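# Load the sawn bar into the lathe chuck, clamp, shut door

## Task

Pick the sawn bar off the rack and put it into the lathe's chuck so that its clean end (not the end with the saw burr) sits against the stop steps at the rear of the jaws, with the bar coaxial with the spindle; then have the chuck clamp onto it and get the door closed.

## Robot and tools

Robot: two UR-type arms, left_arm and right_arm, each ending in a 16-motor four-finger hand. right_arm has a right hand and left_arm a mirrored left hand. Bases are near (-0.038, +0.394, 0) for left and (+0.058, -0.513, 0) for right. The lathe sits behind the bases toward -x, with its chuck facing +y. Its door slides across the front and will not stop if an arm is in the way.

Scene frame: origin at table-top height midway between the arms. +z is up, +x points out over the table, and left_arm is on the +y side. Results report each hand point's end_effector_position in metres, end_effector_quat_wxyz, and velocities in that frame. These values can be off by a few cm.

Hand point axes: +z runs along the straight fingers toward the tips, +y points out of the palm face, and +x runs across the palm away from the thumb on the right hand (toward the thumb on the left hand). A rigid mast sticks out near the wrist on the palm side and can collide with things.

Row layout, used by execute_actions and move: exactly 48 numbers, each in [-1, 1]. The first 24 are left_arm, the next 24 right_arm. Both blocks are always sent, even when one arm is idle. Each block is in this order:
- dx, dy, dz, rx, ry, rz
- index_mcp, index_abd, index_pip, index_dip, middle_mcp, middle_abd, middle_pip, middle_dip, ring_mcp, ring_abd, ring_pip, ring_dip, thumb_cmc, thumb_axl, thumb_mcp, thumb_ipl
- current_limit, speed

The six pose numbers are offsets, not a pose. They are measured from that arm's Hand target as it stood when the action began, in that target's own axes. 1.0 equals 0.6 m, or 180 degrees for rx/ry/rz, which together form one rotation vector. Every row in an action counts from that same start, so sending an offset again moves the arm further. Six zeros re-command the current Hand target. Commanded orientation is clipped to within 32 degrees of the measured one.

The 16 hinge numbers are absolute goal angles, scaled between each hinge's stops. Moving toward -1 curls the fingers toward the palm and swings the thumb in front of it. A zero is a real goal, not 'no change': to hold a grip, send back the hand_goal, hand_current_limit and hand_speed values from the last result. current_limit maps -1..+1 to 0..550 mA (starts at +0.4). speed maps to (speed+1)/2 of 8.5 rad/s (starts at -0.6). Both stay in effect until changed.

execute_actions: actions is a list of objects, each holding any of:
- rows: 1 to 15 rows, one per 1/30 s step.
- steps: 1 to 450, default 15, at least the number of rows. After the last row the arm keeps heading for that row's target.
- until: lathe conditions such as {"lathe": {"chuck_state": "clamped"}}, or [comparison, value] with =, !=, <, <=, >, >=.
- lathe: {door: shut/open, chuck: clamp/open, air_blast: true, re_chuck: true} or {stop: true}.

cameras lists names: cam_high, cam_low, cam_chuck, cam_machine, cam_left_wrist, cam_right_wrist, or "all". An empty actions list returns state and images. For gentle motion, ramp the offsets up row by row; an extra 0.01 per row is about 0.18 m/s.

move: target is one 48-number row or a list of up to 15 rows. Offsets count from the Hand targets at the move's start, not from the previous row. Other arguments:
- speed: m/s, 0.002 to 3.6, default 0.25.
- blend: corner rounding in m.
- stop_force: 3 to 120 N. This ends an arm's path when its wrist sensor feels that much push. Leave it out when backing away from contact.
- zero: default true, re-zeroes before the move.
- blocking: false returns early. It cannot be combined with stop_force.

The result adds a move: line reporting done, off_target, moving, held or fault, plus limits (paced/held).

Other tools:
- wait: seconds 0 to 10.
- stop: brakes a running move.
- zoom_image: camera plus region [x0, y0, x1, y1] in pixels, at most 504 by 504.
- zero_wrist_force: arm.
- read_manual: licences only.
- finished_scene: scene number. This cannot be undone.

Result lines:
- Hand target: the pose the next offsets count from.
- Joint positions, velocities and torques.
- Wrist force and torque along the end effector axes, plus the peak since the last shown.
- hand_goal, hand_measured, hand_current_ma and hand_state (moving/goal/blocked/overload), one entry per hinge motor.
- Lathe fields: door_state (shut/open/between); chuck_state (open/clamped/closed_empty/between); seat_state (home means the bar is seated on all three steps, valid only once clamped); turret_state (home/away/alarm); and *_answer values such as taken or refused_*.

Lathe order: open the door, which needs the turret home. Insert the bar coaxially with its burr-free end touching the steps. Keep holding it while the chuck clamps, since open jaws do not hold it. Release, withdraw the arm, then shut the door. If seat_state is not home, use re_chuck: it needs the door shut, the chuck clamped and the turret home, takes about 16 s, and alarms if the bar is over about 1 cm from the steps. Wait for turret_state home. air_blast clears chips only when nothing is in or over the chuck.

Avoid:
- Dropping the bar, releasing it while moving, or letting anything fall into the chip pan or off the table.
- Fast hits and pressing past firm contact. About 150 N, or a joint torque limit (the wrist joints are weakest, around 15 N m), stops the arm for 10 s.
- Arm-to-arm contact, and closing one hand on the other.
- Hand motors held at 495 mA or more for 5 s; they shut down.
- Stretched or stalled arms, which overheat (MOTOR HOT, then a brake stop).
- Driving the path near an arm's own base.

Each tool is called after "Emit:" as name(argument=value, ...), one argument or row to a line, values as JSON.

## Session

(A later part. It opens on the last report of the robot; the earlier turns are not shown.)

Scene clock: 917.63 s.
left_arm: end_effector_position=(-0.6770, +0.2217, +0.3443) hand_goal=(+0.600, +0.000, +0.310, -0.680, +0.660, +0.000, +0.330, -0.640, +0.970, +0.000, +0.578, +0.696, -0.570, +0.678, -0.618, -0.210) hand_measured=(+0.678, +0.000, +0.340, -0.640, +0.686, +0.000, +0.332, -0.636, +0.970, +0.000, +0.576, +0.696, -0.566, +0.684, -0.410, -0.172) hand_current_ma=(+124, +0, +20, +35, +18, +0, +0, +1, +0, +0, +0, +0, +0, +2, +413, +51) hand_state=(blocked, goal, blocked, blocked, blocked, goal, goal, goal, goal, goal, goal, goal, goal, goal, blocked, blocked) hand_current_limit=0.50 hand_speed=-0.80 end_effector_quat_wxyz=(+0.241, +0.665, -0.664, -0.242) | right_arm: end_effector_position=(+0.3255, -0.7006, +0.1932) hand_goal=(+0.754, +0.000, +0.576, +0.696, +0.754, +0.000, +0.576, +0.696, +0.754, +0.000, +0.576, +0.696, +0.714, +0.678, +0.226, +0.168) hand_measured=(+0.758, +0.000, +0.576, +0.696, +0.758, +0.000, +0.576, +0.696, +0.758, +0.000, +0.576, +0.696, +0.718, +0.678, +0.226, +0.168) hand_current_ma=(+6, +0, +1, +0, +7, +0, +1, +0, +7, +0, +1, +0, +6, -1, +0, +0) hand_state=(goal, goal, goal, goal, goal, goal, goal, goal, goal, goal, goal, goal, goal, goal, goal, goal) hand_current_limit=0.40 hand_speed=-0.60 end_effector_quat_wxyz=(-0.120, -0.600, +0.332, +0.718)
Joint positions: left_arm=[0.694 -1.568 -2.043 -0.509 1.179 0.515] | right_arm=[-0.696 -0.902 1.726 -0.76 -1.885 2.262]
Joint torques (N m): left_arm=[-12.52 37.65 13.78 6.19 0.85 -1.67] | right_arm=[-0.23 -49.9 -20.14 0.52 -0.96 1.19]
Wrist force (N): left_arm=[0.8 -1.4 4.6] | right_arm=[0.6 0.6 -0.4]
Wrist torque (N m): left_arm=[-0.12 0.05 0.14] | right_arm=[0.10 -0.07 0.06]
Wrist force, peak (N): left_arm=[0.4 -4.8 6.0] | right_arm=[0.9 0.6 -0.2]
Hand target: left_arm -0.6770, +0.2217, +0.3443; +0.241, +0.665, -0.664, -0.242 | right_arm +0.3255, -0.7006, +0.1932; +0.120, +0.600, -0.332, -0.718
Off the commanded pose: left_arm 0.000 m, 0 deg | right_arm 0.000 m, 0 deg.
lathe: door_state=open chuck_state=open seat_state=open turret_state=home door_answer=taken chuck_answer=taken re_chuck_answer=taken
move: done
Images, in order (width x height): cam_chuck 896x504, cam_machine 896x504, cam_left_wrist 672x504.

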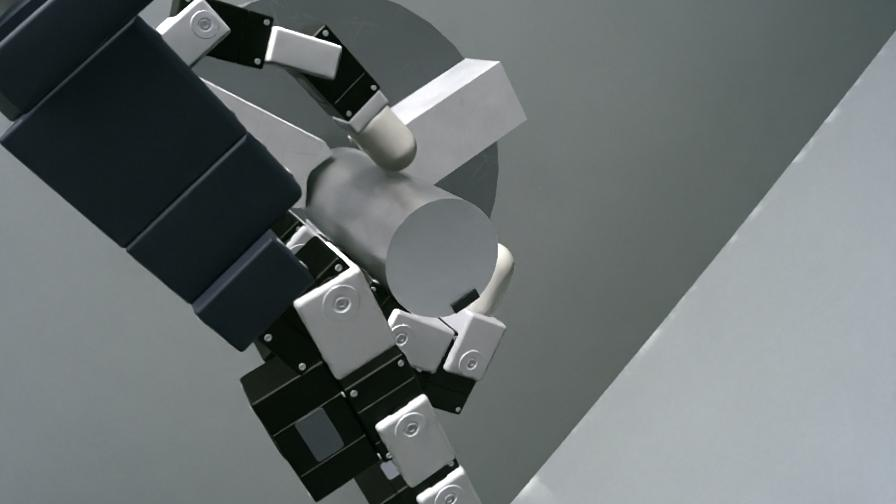

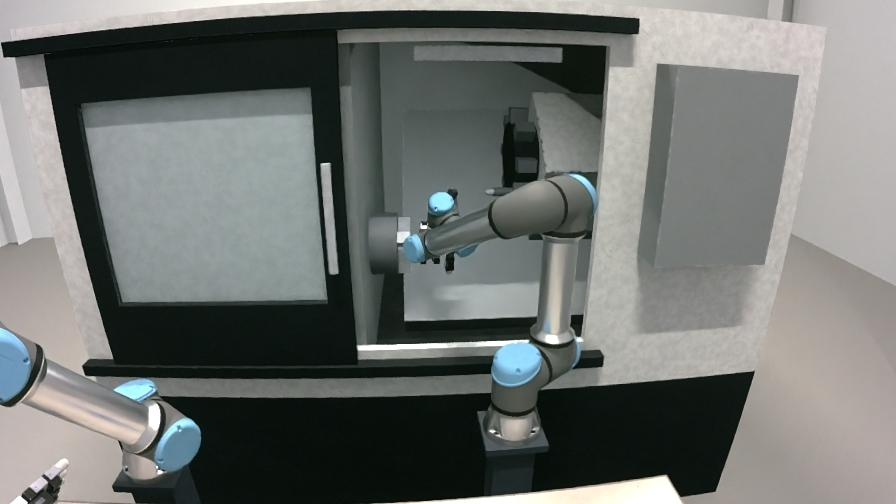

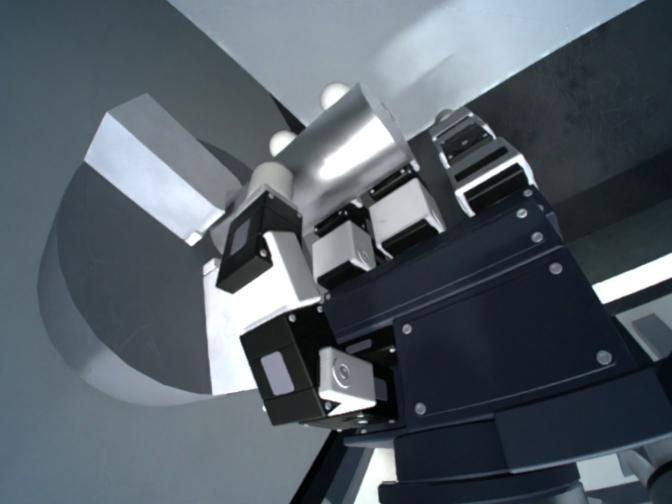

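Emit:
move(
  target=[0.04,0.002,-0.0005,0,0,0,0.6,0,0.31,-0.68,0.66,0,0.33,-0.64,0.97,0,0.577,0.696,-0.571,0.678,-0.618,-0.211,0.5,-0.8,0,0,0,0,0,0,0.754,0,0.576,0.696,0.754,0,0.576,0.696,0.754,0,0.576,0.696,0.714,0.678,0.226,0.168,0.4,-0.6],
  speed=0.015,
  stop_force=5,
  cameras=["cam_left_wrist","cam_chuck","cam_machine"],
)

Emit:
zoom_image(
  camera="cam_chuck",
  region=[260, 60, 560, 360],
)

Emit:
zoom_image(
  camera="cam_left_wrist",
  region=[130, 130, 330, 330],
)

Scene clock: 939.77 s.
left_arm: end_effector_position=(-0.6771, +0.2181, +0.3445) hand_goal=(+0.600, +0.000, +0.310, -0.680, +0.660, +0.000, +0.330, -0.640, +0.970, +0.000, +0.578, +0.696, -0.570, +0.678, -0.618, -0.210) hand_measured=(+0.678, -0.008, +0.340, -0.640, +0.688, +0.000, +0.334, -0.636, +0.970, +0.000, +0.576, +0.696, -0.568, +0.682, -0.410, -0.172) hand_current_ma=(+124, -1, +20, +35, +20, +0, +0, +1, +0, +0, +0, +0, +0, +0, +412, +51) hand_state=(blocked, goal, blocked, blocked, blocked, goal, goal, goal, goal, goal, goal, goal, goal, goal, blocked, blocked) hand_current_limit=0.50 hand_speed=-0.80 end_effector_quat_wxyz=(+0.241, +0.665, -0.664, -0.242) | right_arm: end_effector_position=(+0.3255, -0.7006, +0.1932) hand_goal=(+0.754, +0.000, +0.576, +0.696, +0.754, +0.000, +0.576, +0.696, +0.754, +0.000, +0.576, +0.696, +0.714, +0.678, +0.226, +0.168) hand_measured=(+0.758, +0.000, +0.576, +0.696, +0.758, +0.000, +0.576, +0.696, +0.758, +0.000, +0.576, +0.696, +0.718, +0.678, +0.226, +0.168) hand_current_ma=(+6, +0, +1, +0, +7, +0, +1, +0, +7, +0, +1, +0, +6, -1, +0, +0) hand_state=(goal, goal, goal, goal, goal, goal, goal, goal, goal, goal, goal, goal, goal, goal, goal, goal) hand_current_limit=0.40 hand_speed=-0.60 end_effector_quat_wxyz=(-0.120, -0.600, +0.332, +0.718)
Joint positions: left_arm=[0.701 -1.571 -2.039 -0.512 1.175 0.521] | right_arm=[-0.696 -0.902 1.726 -0.76 -1.885 2.262]
Joint torques (N m): left_arm=[-12.82 38.23 14.24 7.32 0.95 -0.42] | right_arm=[-0.39 -49.46 -19.7 0.51 -1.05 1.2]
Wrist force (N): left_arm=[0.7 -2.8 5.0] | right_arm=[0.5 0.4 -0.4]
Wrist torque (N m): left_arm=[-0.13 -0.02 0.04] | right_arm=[0.07 -0.07 0.06]
Wrist force, peak (N): left_arm=[-4.4 -3.9 4.6] | right_arm=[0.8 0.6 -0.5]
Hand target: left_arm -0.6771, +0.2181, +0.3445; +0.241, +0.665, -0.664, -0.242 (not the last commanded pose) | right_arm +0.3255, -0.7006, +0.1932; +0.120, +0.600, -0.332, -0.718
Off the commanded pose: left_arm 0.020 m, 0 deg | right_arm 0.000 m, 0 deg.
lathe: door_state=open chuck_state=open seat_state=open turret_state=home door_answer=taken chuck_answer=taken re_chuck_answer=taken
move: contact (left_arm)
Images, in order (width x height): cam_chuck 896x504, cam_machine 896x504, cam_left_wrist 672x504.

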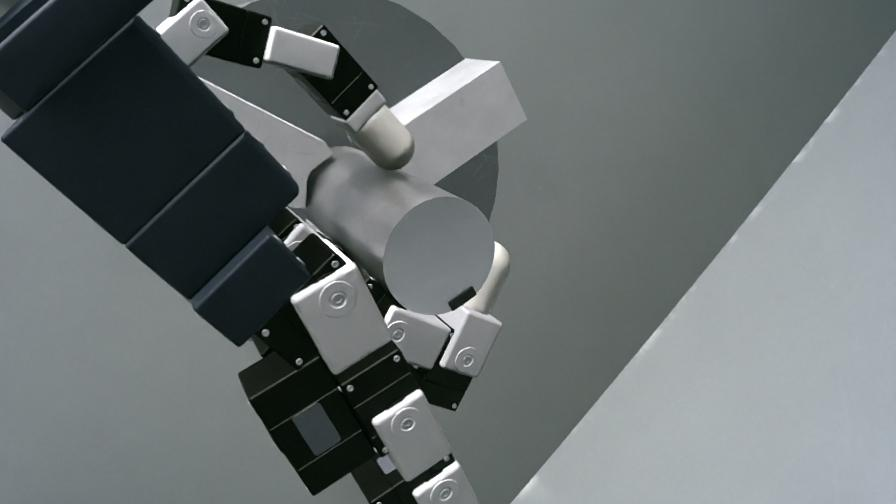

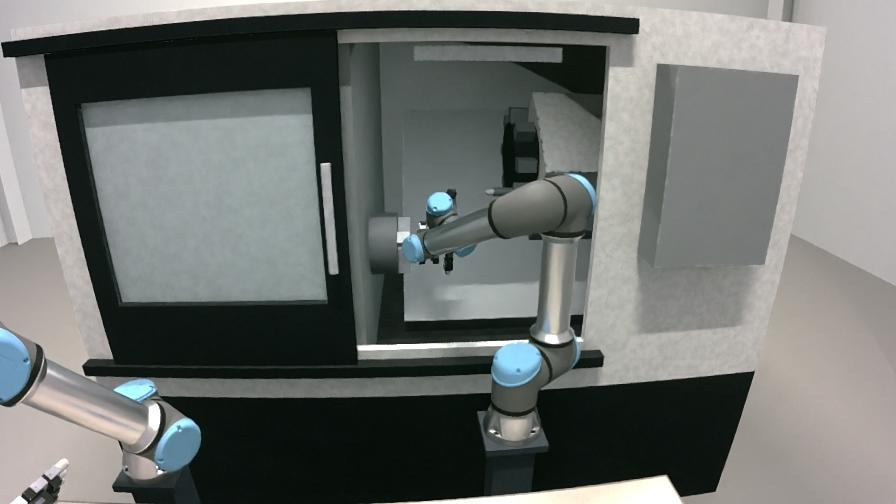

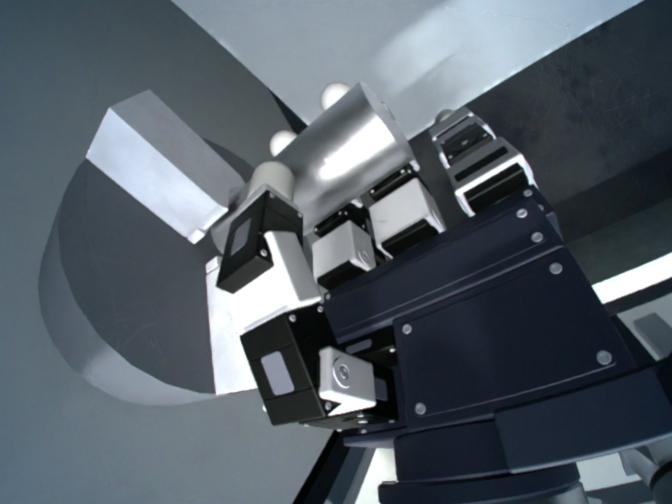

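Scaled by 1.680 from the camera's 896x504 image, which has a finer 1280x720 frame.

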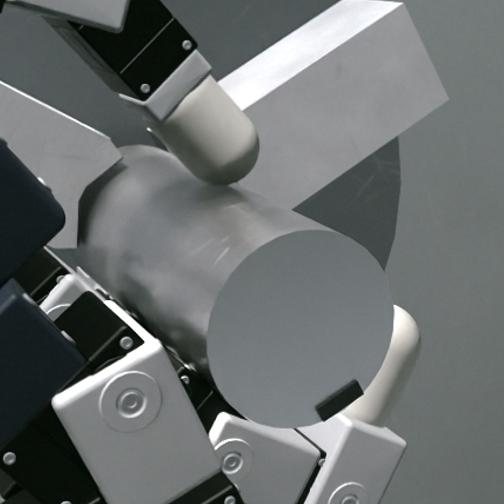

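Scaled by 2.520 from the camera's 672x504 image, which has a finer 960x720 frame.

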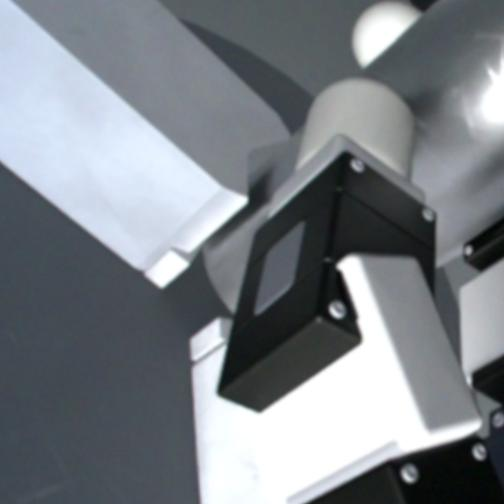

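Emit:
move(
  target=[0.02,0.0008,-0.0008,0,0,0,0.6,0,0.31,-0.68,0.66,0,0.33,-0.64,0.97,0,0.577,0.696,-0.571,0.678,-0.618,-0.211,0.5,-0.8,0,0,0,0,0,0,0.754,0,0.576,0.696,0.754,0,0.576,0.696,0.754,0,0.576,0.696,0.714,0.678,0.226,0.168,0.4,-0.6],
  speed=0.015,
  stop_force=9,
  cameras=["cam_left_wrist","cam_chuck"],
)

Emit:
zoom_image(
  camera="cam_left_wrist",
  region=[130, 130, 330, 330],
)

Scene clock: 966.27 s.
left_arm: end_effector_position=(-0.6771, +0.2095, +0.3450) hand_goal=(+0.600, +0.000, +0.310, -0.680, +0.660, +0.000, +0.330, -0.640, +0.970, +0.000, +0.578, +0.696, -0.570, +0.678, -0.618, -0.210) hand_measured=(+0.684, -0.014, +0.340, -0.640, +0.694, -0.002, +0.336, -0.634, +0.970, +0.000, +0.576, +0.696, -0.578, +0.656, -0.416, -0.172) hand_current_ma=(+146, -4, +20, +35, +26, +0, +1, +1, +0, +0, +0, +0, -2, -16, +413, +51) hand_state=(blocked, goal, blocked, blocked, blocked, goal, goal, goal, goal, goal, goal, goal, goal, blocked, blocked, blocked) hand_current_limit=0.50 hand_speed=-0.80 end_effector_quat_wxyz=(+0.241, +0.665, -0.664, -0.242) | right_arm: end_effector_position=(+0.3255, -0.7006, +0.1932) hand_goal=(+0.754, +0.000, +0.576, +0.696, +0.754, +0.000, +0.576, +0.696, +0.754, +0.000, +0.576, +0.696, +0.714, +0.678, +0.226, +0.168) hand_measured=(+0.758, +0.000, +0.576, +0.696, +0.758, +0.000, +0.576, +0.696, +0.758, +0.000, +0.576, +0.696, +0.718, +0.678, +0.226, +0.168) hand_current_ma=(+6, +0, +1, +0, +7, +0, +1, +0, +7, +0, +1, +0, +6, -1, +0, +0) hand_state=(goal, goal, goal, goal, goal, goal, goal, goal, goal, goal, goal, goal, goal, goal, goal, goal) hand_current_limit=0.40 hand_speed=-0.60 end_effector_quat_wxyz=(-0.120, -0.600, +0.332, +0.718)
Joint positions: left_arm=[0.716 -1.576 -2.031 -0.52 1.166 0.535] | right_arm=[-0.696 -0.902 1.726 -0.76 -1.885 2.262]
Joint torques (N m): left_arm=[-11.32 40.08 16.45 8.18 1.37 -0.66] | right_arm=[-0.87 -49.17 -20.05 0.55 -0.97 1.17]
Wrist force (N): left_arm=[-2.3 -4.4 6.0] | right_arm=[0.6 0.5 -0.2]
Wrist torque (N m): left_arm=[-0.14 -0.19 -0.10] | right_arm=[0.07 -0.07 0.07]
Wrist force, peak (N): left_arm=[-8.1 -8.1 4.7] | right_arm=[0.9 0.6 -0.2]
Hand target: left_arm -0.6771, +0.2096, +0.3450; +0.241, +0.665, -0.664, -0.242 (not the last commanded pose) | right_arm +0.3255, -0.7006, +0.1932; +0.120, +0.600, -0.332, -0.718
Off the commanded pose: left_arm 0.003 m, 0 deg | right_arm 0.000 m, 0 deg.
lathe: door_state=open chuck_state=open seat_state=open turret_state=home door_answer=taken chuck_answer=taken re_chuck_answer=taken
move: contact (left_arm)
Images, in order (width x height): cam_chuck 896x504, cam_left_wrist 672x504.

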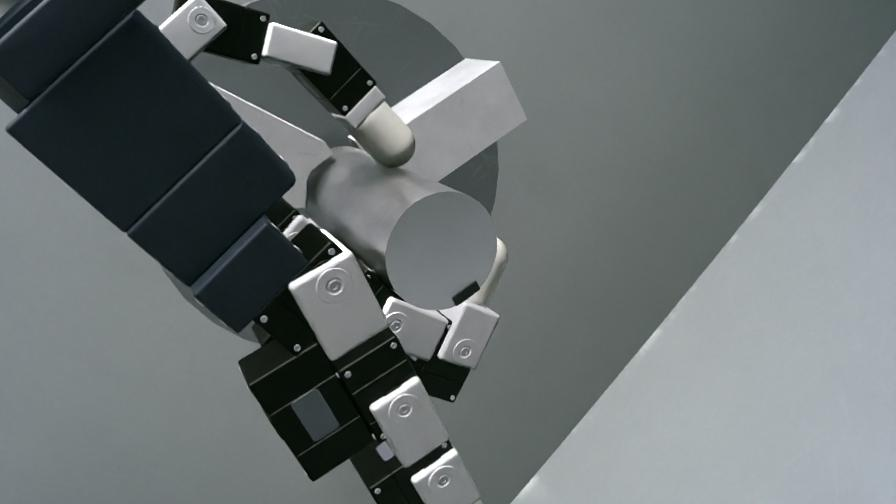

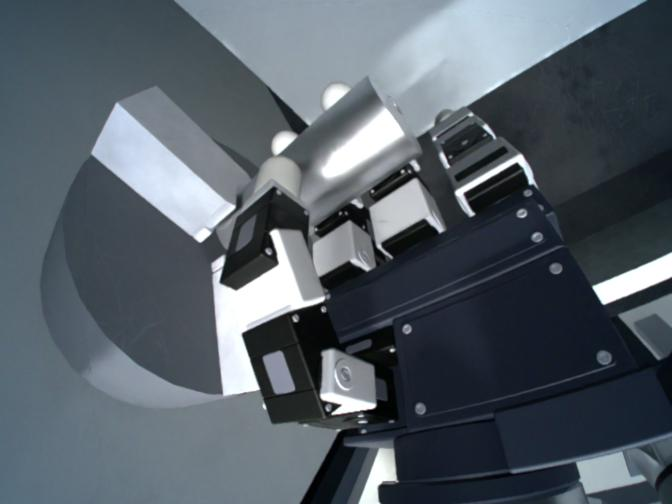

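Scaled by 2.520 from the camera's 672x504 image, which has a finer 960x720 frame.

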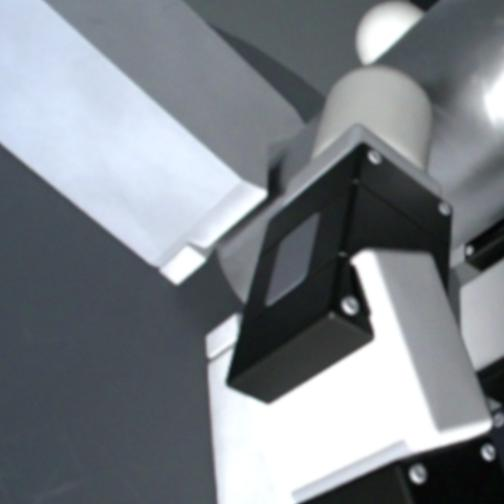

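Emit:
execute_actions(
  actions=[
    {"lathe":{"chuck":"clamp"},"steps":90,"until":{"lathe":{"chuck_state":["!=","between"]}}},
    {"steps":15},
  ],
  cameras=["cam_left_wrist","cam_chuck"],
)

Scene clock: 975.57 s.
left_arm: end_effector_position=(-0.6771, +0.2096, +0.3450) hand_goal=(+0.600, +0.000, +0.310, -0.680, +0.660, +0.000, +0.330, -0.640, +0.970, +0.000, +0.578, +0.696, -0.570, +0.678, -0.618, -0.210) hand_measured=(+0.686, -0.014, +0.334, -0.652, +0.714, -0.004, +0.336, -0.636, +0.972, +0.000, +0.576, +0.696, -0.582, +0.642, -0.416, -0.180) hand_current_ma=(+150, -4, +13, +18, +63, +0, +1, +0, +0, +0, +0, +0, -4, -40, +413, +36) hand_state=(blocked, goal, blocked, blocked, blocked, goal, goal, goal, goal, goal, goal, goal, goal, blocked, blocked, blocked) hand_current_limit=0.50 hand_speed=-0.80 end_effector_quat_wxyz=(+0.241, +0.665, -0.664, -0.242) | right_arm: end_effector_position=(+0.3255, -0.7006, +0.1932) hand_goal=(+0.754, +0.000, +0.576, +0.696, +0.754, +0.000, +0.576, +0.696, +0.754, +0.000, +0.576, +0.696, +0.714, +0.678, +0.226, +0.168) hand_measured=(+0.758, +0.000, +0.576, +0.696, +0.758, +0.000, +0.576, +0.696, +0.758, +0.000, +0.576, +0.696, +0.718, +0.678, +0.226, +0.168) hand_current_ma=(+6, +0, +1, +0, +7, +0, +1, +0, +7, +0, +1, +0, +6, -1, +0, +0) hand_state=(goal, goal, goal, goal, goal, goal, goal, goal, goal, goal, goal, goal, goal, goal, goal, goal) hand_current_limit=0.40 hand_speed=-0.60 end_effector_quat_wxyz=(-0.120, -0.600, +0.332, +0.718)
Joint positions: left_arm=[0.716 -1.576 -2.031 -0.52 1.166 0.535] | right_arm=[-0.696 -0.902 1.726 -0.76 -1.885 2.262]
Joint torques (N m): left_arm=[-6.92 4.53 28.3 1.3 -3.3 1.7] | right_arm=[-0.77 -49.98 -19.98 0.46 -1.06 1.15]
Wrist force (N): left_arm=[-1.3 -15.6 -18.8] | right_arm=[0.6 0.4 -0.6]
Wrist torque (N m): left_arm=[0.90 0.04 0.20] | right_arm=[0.09 -0.07 0.06]
Wrist force, peak (N): left_arm=[-1.6 -16.2 -19.3] | right_arm=[0.9 0.4 -0.4]
Hand target: left_arm -0.6771, +0.2096, +0.3450; +0.241, +0.665, -0.664, -0.242 (not the last commanded pose) | right_arm +0.3255, -0.7006, +0.1932; +0.120, +0.600, -0.332, -0.718
Off the commanded pose: left_arm 0.003 m, 0 deg | right_arm 0.000 m, 0 deg.
lathe: door_state=open chuck_state=clamped seat_state=home turret_state=home door_answer=taken chuck_answer=taken re_chuck_answer=taken
Images, in order (width x height): cam_chuck 896x504, cam_left_wrist 672x504.

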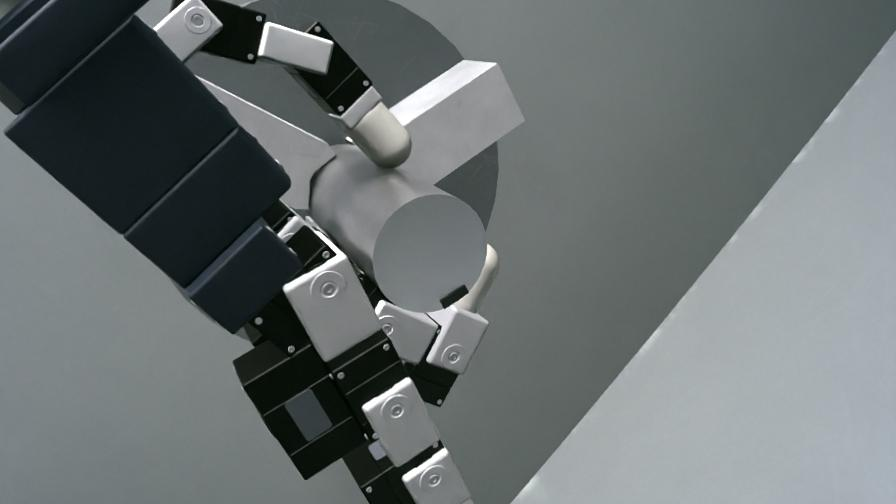

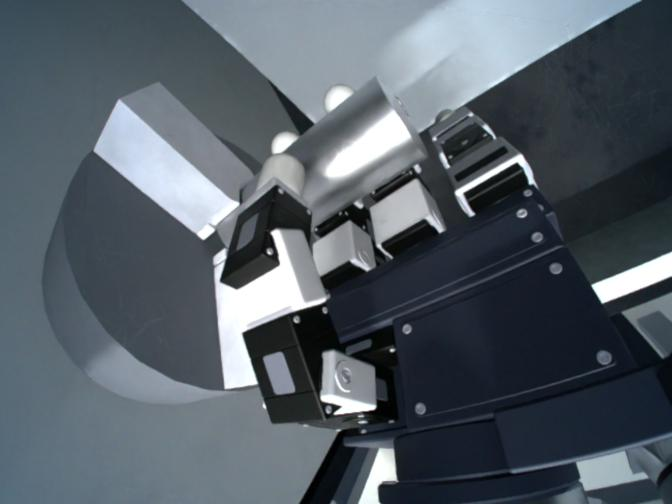

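Emit:
execute_actions(
  actions=[
    {"rows":[[0,0,0,0,0,0,0.684,0,0.36,-0.6,0.71,0,0.36,-0.6,0.97,0,0.577,0.696,-0.571,0.678,0.225,0.168,0.5,-0.8,0,0,0,0,0,0,0.754,0,0.576,0.696,0.754,0,0.576,0.696,0.754,0,0.576,0.696,0.714,0.678,0.226,0.168,0.4,-0.6]],"steps":30},
    {"rows":[[0,0,0,0,0,0,0.9,0,0.55,0.6,0.9,0,0.55,0.6,0.97,0,0.577,0.696,-0.571,0.678,0.225,0.168,0.5,-0.7,0,0,0,0,0,0,0.754,0,0.576,0.696,0.754,0,0.576,0.696,0.754,0,0.576,0.696,0.714,0.678,0.226,0.168,0.4,-0.6]],"steps":60},
  ],
  cameras=["cam_left_wrist","cam_chuck"],
)

Scene clock: 1000.17 s.
left_arm: end_effector_position=(-0.6771, +0.2096, +0.3450) hand_goal=(+0.900, +0.000, +0.550, +0.600, +0.900, +0.000, +0.550, +0.600, +0.970, +0.000, +0.578, +0.696, -0.570, +0.678, +0.226, +0.168) hand_measured=(+0.902, -0.004, +0.548, +0.598, +0.902, -0.004, +0.548, +0.598, +0.972, +0.000, +0.576, +0.696, -0.572, +0.676, +0.216, +0.164) hand_current_ma=(+0, +0, +0, +0, +0, +0, +0, +0, +0, +0, +0, +0, +0, +0, -5, -1) hand_state=(goal, goal, goal, goal, goal, goal, goal, goal, goal, goal, goal, goal, goal, goal, goal, goal) hand_current_limit=0.50 hand_speed=-0.70 end_effector_quat_wxyz=(+0.241, +0.665, -0.664, -0.242) | right_arm: end_effector_position=(+0.3255, -0.7006, +0.1932) hand_goal=(+0.754, +0.000, +0.576, +0.696, +0.754, +0.000, +0.576, +0.696, +0.754, +0.000, +0.576, +0.696, +0.714, +0.678, +0.226, +0.168) hand_measured=(+0.758, +0.000, +0.576, +0.696, +0.758, +0.000, +0.576, +0.696, +0.758, +0.000, +0.576, +0.696, +0.718, +0.678, +0.226, +0.168) hand_current_ma=(+6, +0, +1, +0, +7, +0, +1, +0, +7, +0, +1, +0, +6, -1, +0, +0) hand_state=(goal, goal, goal, goal, goal, goal, goal, goal, goal, goal, goal, goal, goal, goal, goal, goal) hand_current_limit=0.40 hand_speed=-0.60 end_effector_quat_wxyz=(-0.120, -0.600, +0.332, +0.718)
Joint positions: left_arm=[0.716 -1.576 -2.031 -0.52 1.166 0.535] | right_arm=[-0.696 -0.902 1.726 -0.76 -1.885 2.262]
Joint torques (N m): left_arm=[6.89 11.81 11.37 0.87 0.7 0.41] | right_arm=[-0.72 -49.24 -19.8 0.5 -0.98 1.15]
Wrist force (N): left_arm=[0.1 0.0 1.2] | right_arm=[0.6 0.5 -0.4]
Wrist torque (N m): left_arm=[-0.01 0.07 -0.07] | right_arm=[0.09 -0.08 0.07]
Wrist force, peak (N): left_arm=[-1.7 -15.9 -19.9] | right_arm=[0.7 0.7 -0.4]
Hand target: left_arm -0.6771, +0.2096, +0.3450; +0.241, +0.665, -0.664, -0.242 | right_arm +0.3255, -0.7006, +0.1932; +0.120, +0.600, -0.332, -0.718
Off the commanded pose: left_arm 0.000 m, 0 deg | right_arm 0.000 m, 0 deg.
lathe: door_state=open chuck_state=clamped seat_state=home turret_state=home door_answer=taken chuck_answer=taken re_chuck_answer=taken
Images, in order (width x height): cam_chuck 896x504, cam_left_wrist 672x504.

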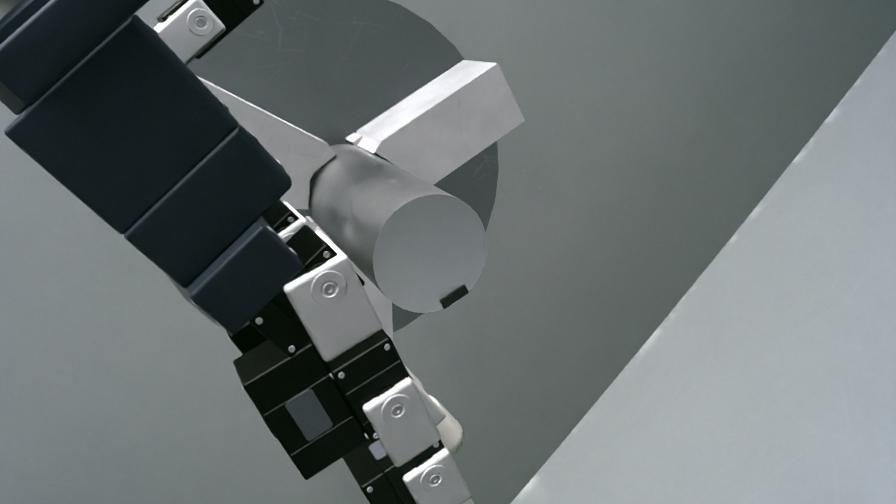

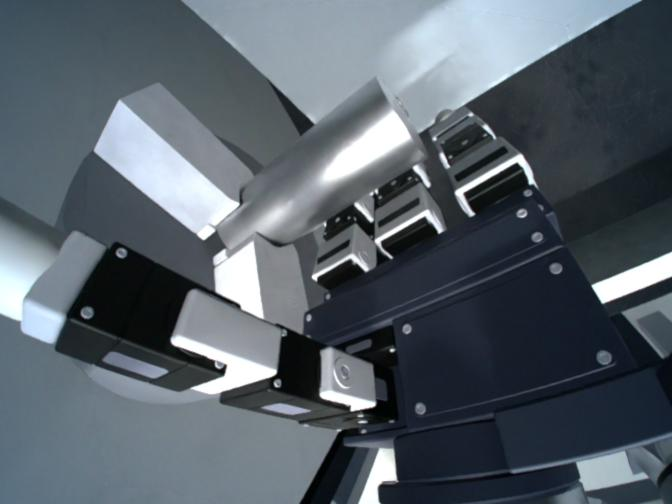

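Emit:
move(
  target=[
    [0,-0.1532,-0.1286,0,0,0,0.9,0,0.55,0.6,0.9,0,0.55,0.6,0.97,0,0.577,0.696,-0.571,0.678,0.225,0.168,0.4,-0.6,0,0,0,0,0,0,0.754,0,0.576,0.696,0.754,0,0.576,0.696,0.754,0,0.576,0.696,0.714,0.678,0.226,0.168,0.4,-0.6],
    [-0.0167,-0.2478,-0.3713,0.1111,0,0,0.9,0,0.55,0.6,0.9,0,0.55,0.6,0.97,0,0.577,0.696,-0.571,0.678,0.225,0.168,0.4,-0.6,0,0,0,0,0,0,0.754,0,0.576,0.696,0.754,0,0.576,0.696,0.754,0,0.576,0.696,0.714,0.678,0.226,0.168,0.4,-0.6],
    [0.1833,-0.4648,-0.5534,0.1065,0.1117,-0.1934,0.9,0,0.55,0.6,0.9,0,0.55,0.6,0.97,0,0.577,0.696,-0.571,0.678,0.225,0.168,0.4,-0.6,0,0,0,0,0,0,0.754,0,0.576,0.696,0.754,0,0.576,0.696,0.754,0,0.576,0.696,0.714,0.678,0.226,0.168,0.4,-0.6],
    [0.291,-0.669,-0.7249,0.1655,0.1618,-0.3902,0.9,0,0.55,0.6,0.9,0,0.55,0.6,0.97,0,0.577,0.696,-0.571,0.678,0.225,0.168,0.4,-0.6,0,0,0,0,0,0,0.754,0,0.576,0.696,0.754,0,0.576,0.696,0.754,0,0.576,0.696,0.714,0.678,0.226,0.168,0.4,-0.6],
    [0.6,-0.9167,-0.9328,0.1334,0.2312,-0.6349,0.9,0,0.55,0.6,0.9,0,0.55,0.6,0.97,0,0.577,0.696,-0.571,0.678,0.225,0.168,0.4,-0.6,0,0,0,0,0,0,0.754,0,0.576,0.696,0.754,0,0.576,0.696,0.754,0,0.576,0.696,0.714,0.678,0.226,0.168,0.4,-0.6],
  ],
  blend=[0.02,0.04,0.04,0.04,0],
  speed=[0.08,0.25,0.25,0.25,0.25],
  cameras=["cam_machine","cam_chuck","cam_high"],
)

Emit:
zoom_image(
  camera="cam_chuck",
  region=[130, 0, 550, 400],
)

Scene clock: 1034.13 s.
left_arm: end_effector_position=(+0.1042, -0.1498, +0.4204) hand_goal=(+0.900, +0.000, +0.550, +0.600, +0.900, +0.000, +0.550, +0.600, +0.970, +0.000, +0.578, +0.696, -0.570, +0.678, +0.226, +0.168) hand_measured=(+0.898, -0.002, +0.548, +0.598, +0.898, -0.002, +0.548, +0.598, +0.968, +0.000, +0.576, +0.696, -0.572, +0.676, +0.216, +0.164) hand_current_ma=(+0, +0, +0, +0, +0, +0, +0, +0, +0, +0, +0, +0, +0, +0, -4, -1) hand_state=(goal, goal, goal, goal, goal, goal, goal, goal, goal, goal, goal, goal, goal, goal, goal, goal) hand_current_limit=0.40 hand_speed=-0.60 end_effector_quat_wxyz=(+0.000, +0.966, +0.259, +0.001) end_effector_velocity=(+0.000, +0.000, +0.000) end_effector_angular_velocity=(-0.001, -0.001, +0.004) | right_arm: end_effector_position=(+0.3255, -0.7006, +0.1932) hand_goal=(+0.754, +0.000, +0.576, +0.696, +0.754, +0.000, +0.576, +0.696, +0.754, +0.000, +0.576, +0.696, +0.714, +0.678, +0.226, +0.168) hand_measured=(+0.758, +0.000, +0.576, +0.696, +0.758, +0.000, +0.576, +0.696, +0.758, +0.000, +0.576, +0.696, +0.718, +0.678, +0.226, +0.168) hand_current_ma=(+6, +0, +1, +0, +7, +0, +1, +0, +7, +0, +1, +0, +6, -1, +0, +0) hand_state=(goal, goal, goal, goal, goal, goal, goal, goal, goal, goal, goal, goal, goal, goal, goal, goal) hand_current_limit=0.40 hand_speed=-0.60 end_effector_quat_wxyz=(-0.120, -0.600, +0.332, +0.718)
Joint positions: left_arm=[2.069 -1.531 -1.45 -1.732 1.572 -0.083] | right_arm=[-0.696 -0.902 1.726 -0.76 -1.885 2.262]
Joint velocities: left_arm=[-0.001 0 0 0.001 0.001 -0.005] | right_arm=[within noise]
Joint torques (N m): left_arm=[-12.33 11.81 29.23 5.2 -1.38 -1.79] | right_arm=[-0.4 -49.22 -20.17 0.57 -1.06 1.21]
Wrist force (N): left_arm=[0.3 0.7 1.5] | right_arm=[0.7 0.4 -0.4]
Wrist torque (N m): left_arm=[0.06 0.10 -0.07] | right_arm=[0.06 -0.08 0.07]
Wrist force, peak (N): left_arm=[0.4 2.7 1.3] | right_arm=[0.8 0.7 -0.4]
Hand target: left_arm +0.1042, -0.1499, +0.4204; +0.000, +0.966, +0.259, +0.001 | right_arm +0.3255, -0.7006, +0.1932; +0.120, +0.600, -0.332, -0.718
Off the commanded pose: left_arm 0.000 m, 0 deg | right_arm 0.000 m, 0 deg.
lathe: door_state=open chuck_state=clamped seat_state=home turret_state=home door_answer=taken chuck_answer=taken re_chuck_answer=taken
move: done
Images, in order (width x height): cam_high 896x504, cam_chuck 896x504, cam_machine 896x504.

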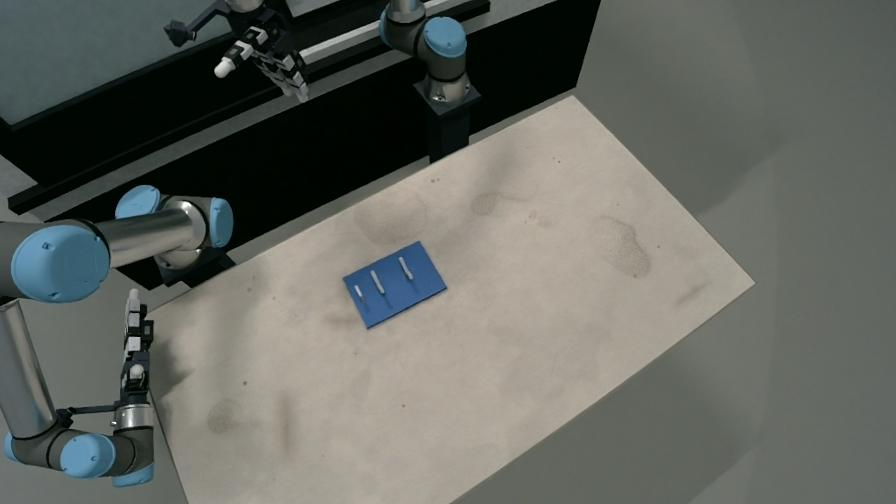

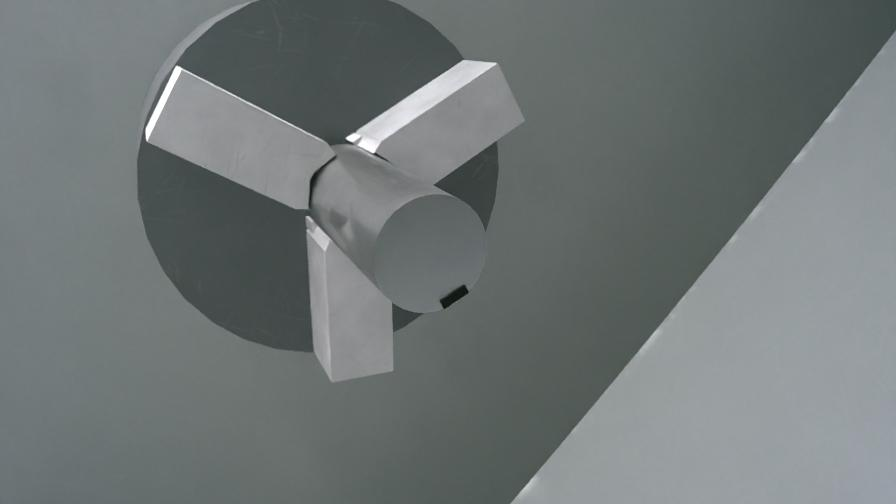

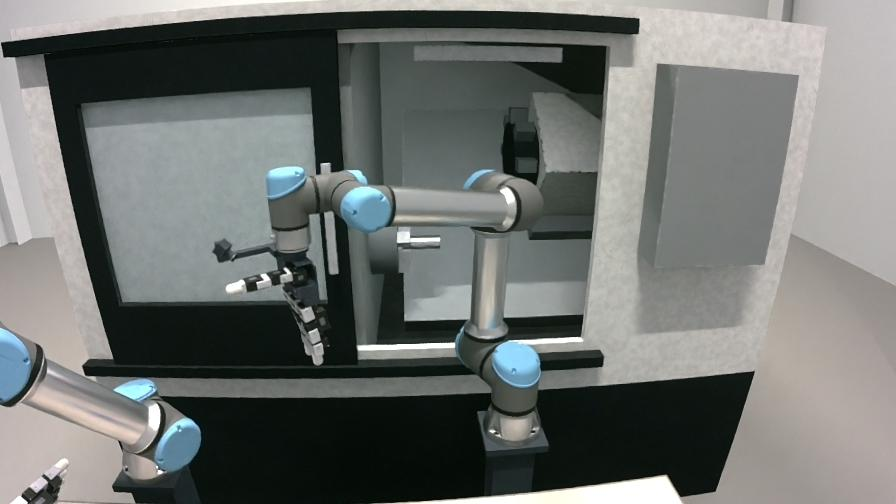

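Scaled by 1.200 from the camera's 896x504 image, which has a finer 1280x720 frame.

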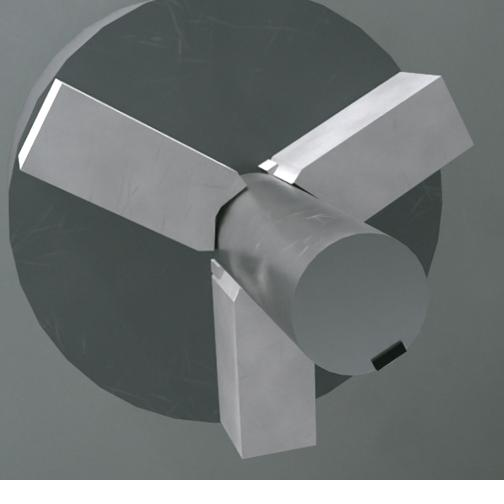

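Emit:
move(
  target=[0.4817,0.0857,0.033,0,0,-0.2222,0.9,0,0.55,0.6,0.9,0,0.55,0.6,0.97,0,0.577,0.696,-0.571,0.678,0.225,0.168,0.4,-0.6,0,0,0,0,0,0,0.754,0,0.576,0.696,0.754,0,0.576,0.696,0.754,0,0.576,0.696,0.714,0.678,0.226,0.168,0.4,-0.6],
  speed=0.3,
)

Emit:
execute_actions(
  actions=[
    {"lathe":{"door":"shut"},"steps":300,"until":{"lathe":{"door_state":"shut"}}},
    {"steps":5},
  ],
  cameras=["cam_machine","cam_high"],
)

Scene clock: 1046.23 s.
left_arm: end_effector_position=(+0.3801, -0.0496, +0.4010) hand_goal=(+0.900, +0.000, +0.550, +0.600, +0.900, +0.000, +0.550, +0.600, +0.970, +0.000, +0.578, +0.696, -0.570, +0.678, +0.226, +0.168) hand_measured=(+0.898, -0.002, +0.548, +0.598, +0.898, -0.002, +0.548, +0.598, +0.968, +0.000, +0.576, +0.696, -0.572, +0.676, +0.216, +0.164) hand_current_ma=(+0, +0, +0, +0, +0, +0, +0, +0, +0, +0, +0, +0, +0, +0, -4, -1) hand_state=(goal, goal, goal, goal, goal, goal, goal, goal, goal, goal, goal, goal, goal, goal, goal, goal) hand_current_limit=0.40 hand_speed=-0.60 end_effector_quat_wxyz=(+0.000, +0.819, +0.574, +0.001) | right_arm: end_effector_position=(+0.3255, -0.7006, +0.1932) hand_goal=(+0.754, +0.000, +0.576, +0.696, +0.754, +0.000, +0.576, +0.696, +0.754, +0.000, +0.576, +0.696, +0.714, +0.678, +0.226, +0.168) hand_measured=(+0.758, +0.000, +0.576, +0.696, +0.758, +0.000, +0.576, +0.696, +0.758, +0.000, +0.576, +0.696, +0.718, +0.678, +0.226, +0.168) hand_current_ma=(+6, +0, +1, +0, +7, +0, +1, +0, +7, +0, +1, +0, +6, -1, +0, +0) hand_state=(goal, goal, goal, goal, goal, goal, goal, goal, goal, goal, goal, goal, goal, goal, goal, goal) hand_current_limit=0.40 hand_speed=-0.60 end_effector_quat_wxyz=(-0.120, -0.600, +0.332, +0.718)
Joint positions: left_arm=[2.523 -1.668 -1.358 -1.686 1.572 -0.328] | right_arm=[-0.696 -0.902 1.726 -0.76 -1.885 2.262]
Joint torques (N m): left_arm=[5.66 33.05 16.95 0.35 -1.48 -0.39] | right_arm=[-0.63 -49.1 -20.43 0.57 -0.96 1.15]
Wrist force (N): left_arm=[0.4 0.4 1.2] | right_arm=[0.8 0.3 -0.3]
Wrist torque (N m): left_arm=[0.04 0.08 -0.04] | right_arm=[0.04 -0.10 0.07]
Wrist force, peak (N): left_arm=[1.3 2.2 1.5] | right_arm=[0.8 0.8 -0.3]
Hand target: left_arm +0.3801, -0.0496, +0.4010; +0.000, +0.819, +0.574, +0.001 | right_arm +0.3255, -0.7006, +0.1932; +0.120, +0.600, -0.332, -0.718
Off the commanded pose: left_arm 0.000 m, 0 deg | right_arm 0.000 m, 0 deg.
lathe: door_state=open chuck_state=clamped seat_state=home turret_state=home door_answer=taken chuck_answer=taken re_chuck_answer=taken
move: done

Scene clock: 1048.63 s.
left_arm: end_effector_position=(+0.3801, -0.0496, +0.4010) hand_goal=(+0.900, +0.000, +0.550, +0.600, +0.900, +0.000, +0.550, +0.600, +0.970, +0.000, +0.578, +0.696, -0.570, +0.678, +0.226, +0.168) hand_measured=(+0.898, -0.002, +0.548, +0.598, +0.898, -0.002, +0.548, +0.598, +0.968, +0.000, +0.576, +0.696, -0.572, +0.676, +0.216, +0.164) hand_current_ma=(+0, +0, +0, +0, +0, +0, +0, +0, +0, +0, +0, +0, +0, +0, -4, -1) hand_state=(goal, goal, goal, goal, goal, goal, goal, goal, goal, goal, goal, goal, goal, goal, goal, goal) hand_current_limit=0.40 hand_speed=-0.60 end_effector_quat_wxyz=(+0.000, +0.819, +0.574, +0.001) | right_arm: end_effector_position=(+0.3255, -0.7006, +0.1932) hand_goal=(+0.754, +0.000, +0.576, +0.696, +0.754, +0.000, +0.576, +0.696, +0.754, +0.000, +0.576, +0.696, +0.714, +0.678, +0.226, +0.168) hand_measured=(+0.758, +0.000, +0.576, +0.696, +0.758, +0.000, +0.576, +0.696, +0.758, +0.000, +0.576, +0.696, +0.718, +0.678, +0.226, +0.168) hand_current_ma=(+6, +0, +1, +0, +7, +0, +1, +0, +7, +0, +1, +0, +6, -1, +0, +0) hand_state=(goal, goal, goal, goal, goal, goal, goal, goal, goal, goal, goal, goal, goal, goal, goal, goal) hand_current_limit=0.40 hand_speed=-0.60 end_effector_quat_wxyz=(-0.120, -0.600, +0.332, +0.718)
Joint positions: left_arm=[2.523 -1.668 -1.358 -1.686 1.572 -0.328] | right_arm=[-0.696 -0.902 1.726 -0.76 -1.885 2.262]
Joint torques (N m): left_arm=[11 33.53 13.48 0.27 -1.6 -1.63] | right_arm=[-0.94 -49.35 -20.53 0.63 -1.1 1.16]
Wrist force (N): left_arm=[0.2 0.4 1.2] | right_arm=[0.5 0.5 -0.5]
Wrist torque (N m): left_arm=[0.04 0.10 -0.05] | right_arm=[0.08 -0.06 0.06]
Wrist force, peak (N): left_arm=[0.1 0.3 1.6] | right_arm=[1.0 0.5 -0.3]
Hand target: left_arm +0.3801, -0.0496, +0.4010; +0.000, +0.819, +0.574, +0.001 | right_arm +0.3255, -0.7006, +0.1932; +0.120, +0.600, -0.332, -0.718
Off the commanded pose: left_arm 0.000 m, 0 deg | right_arm 0.000 m, 0 deg.
lathe: door_state=shut chuck_state=clamped seat_state=home turret_state=home door_answer=taken chuck_answer=taken re_chuck_answer=taken
Images, in order (width x height): cam_high 896x504, cam_machine 896x504.

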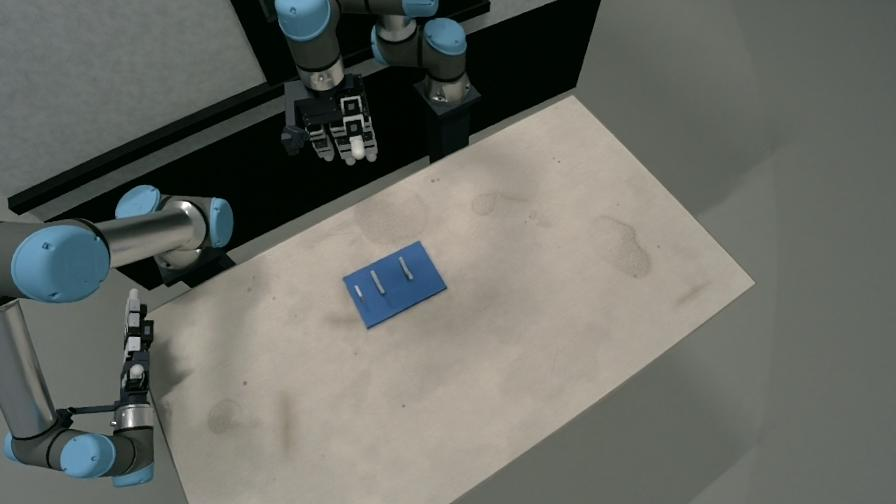

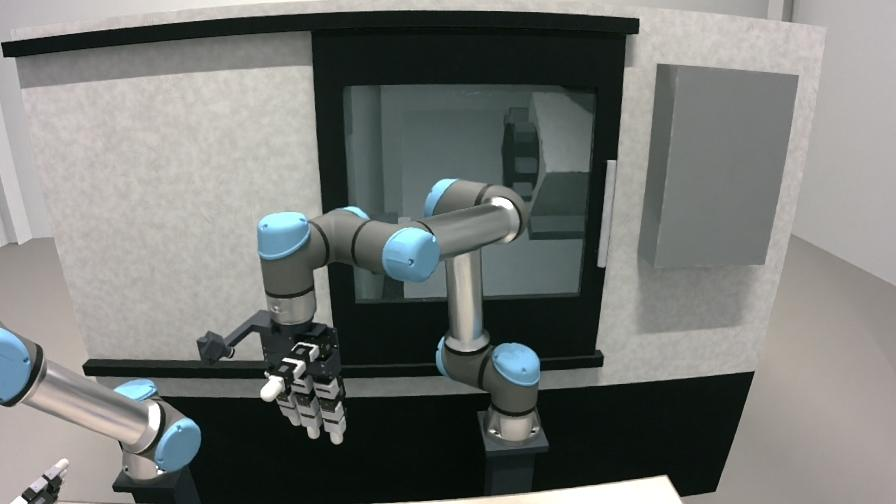

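Emit:
finished_scene(
  scene=1,
)

The scene is finished: the task was done.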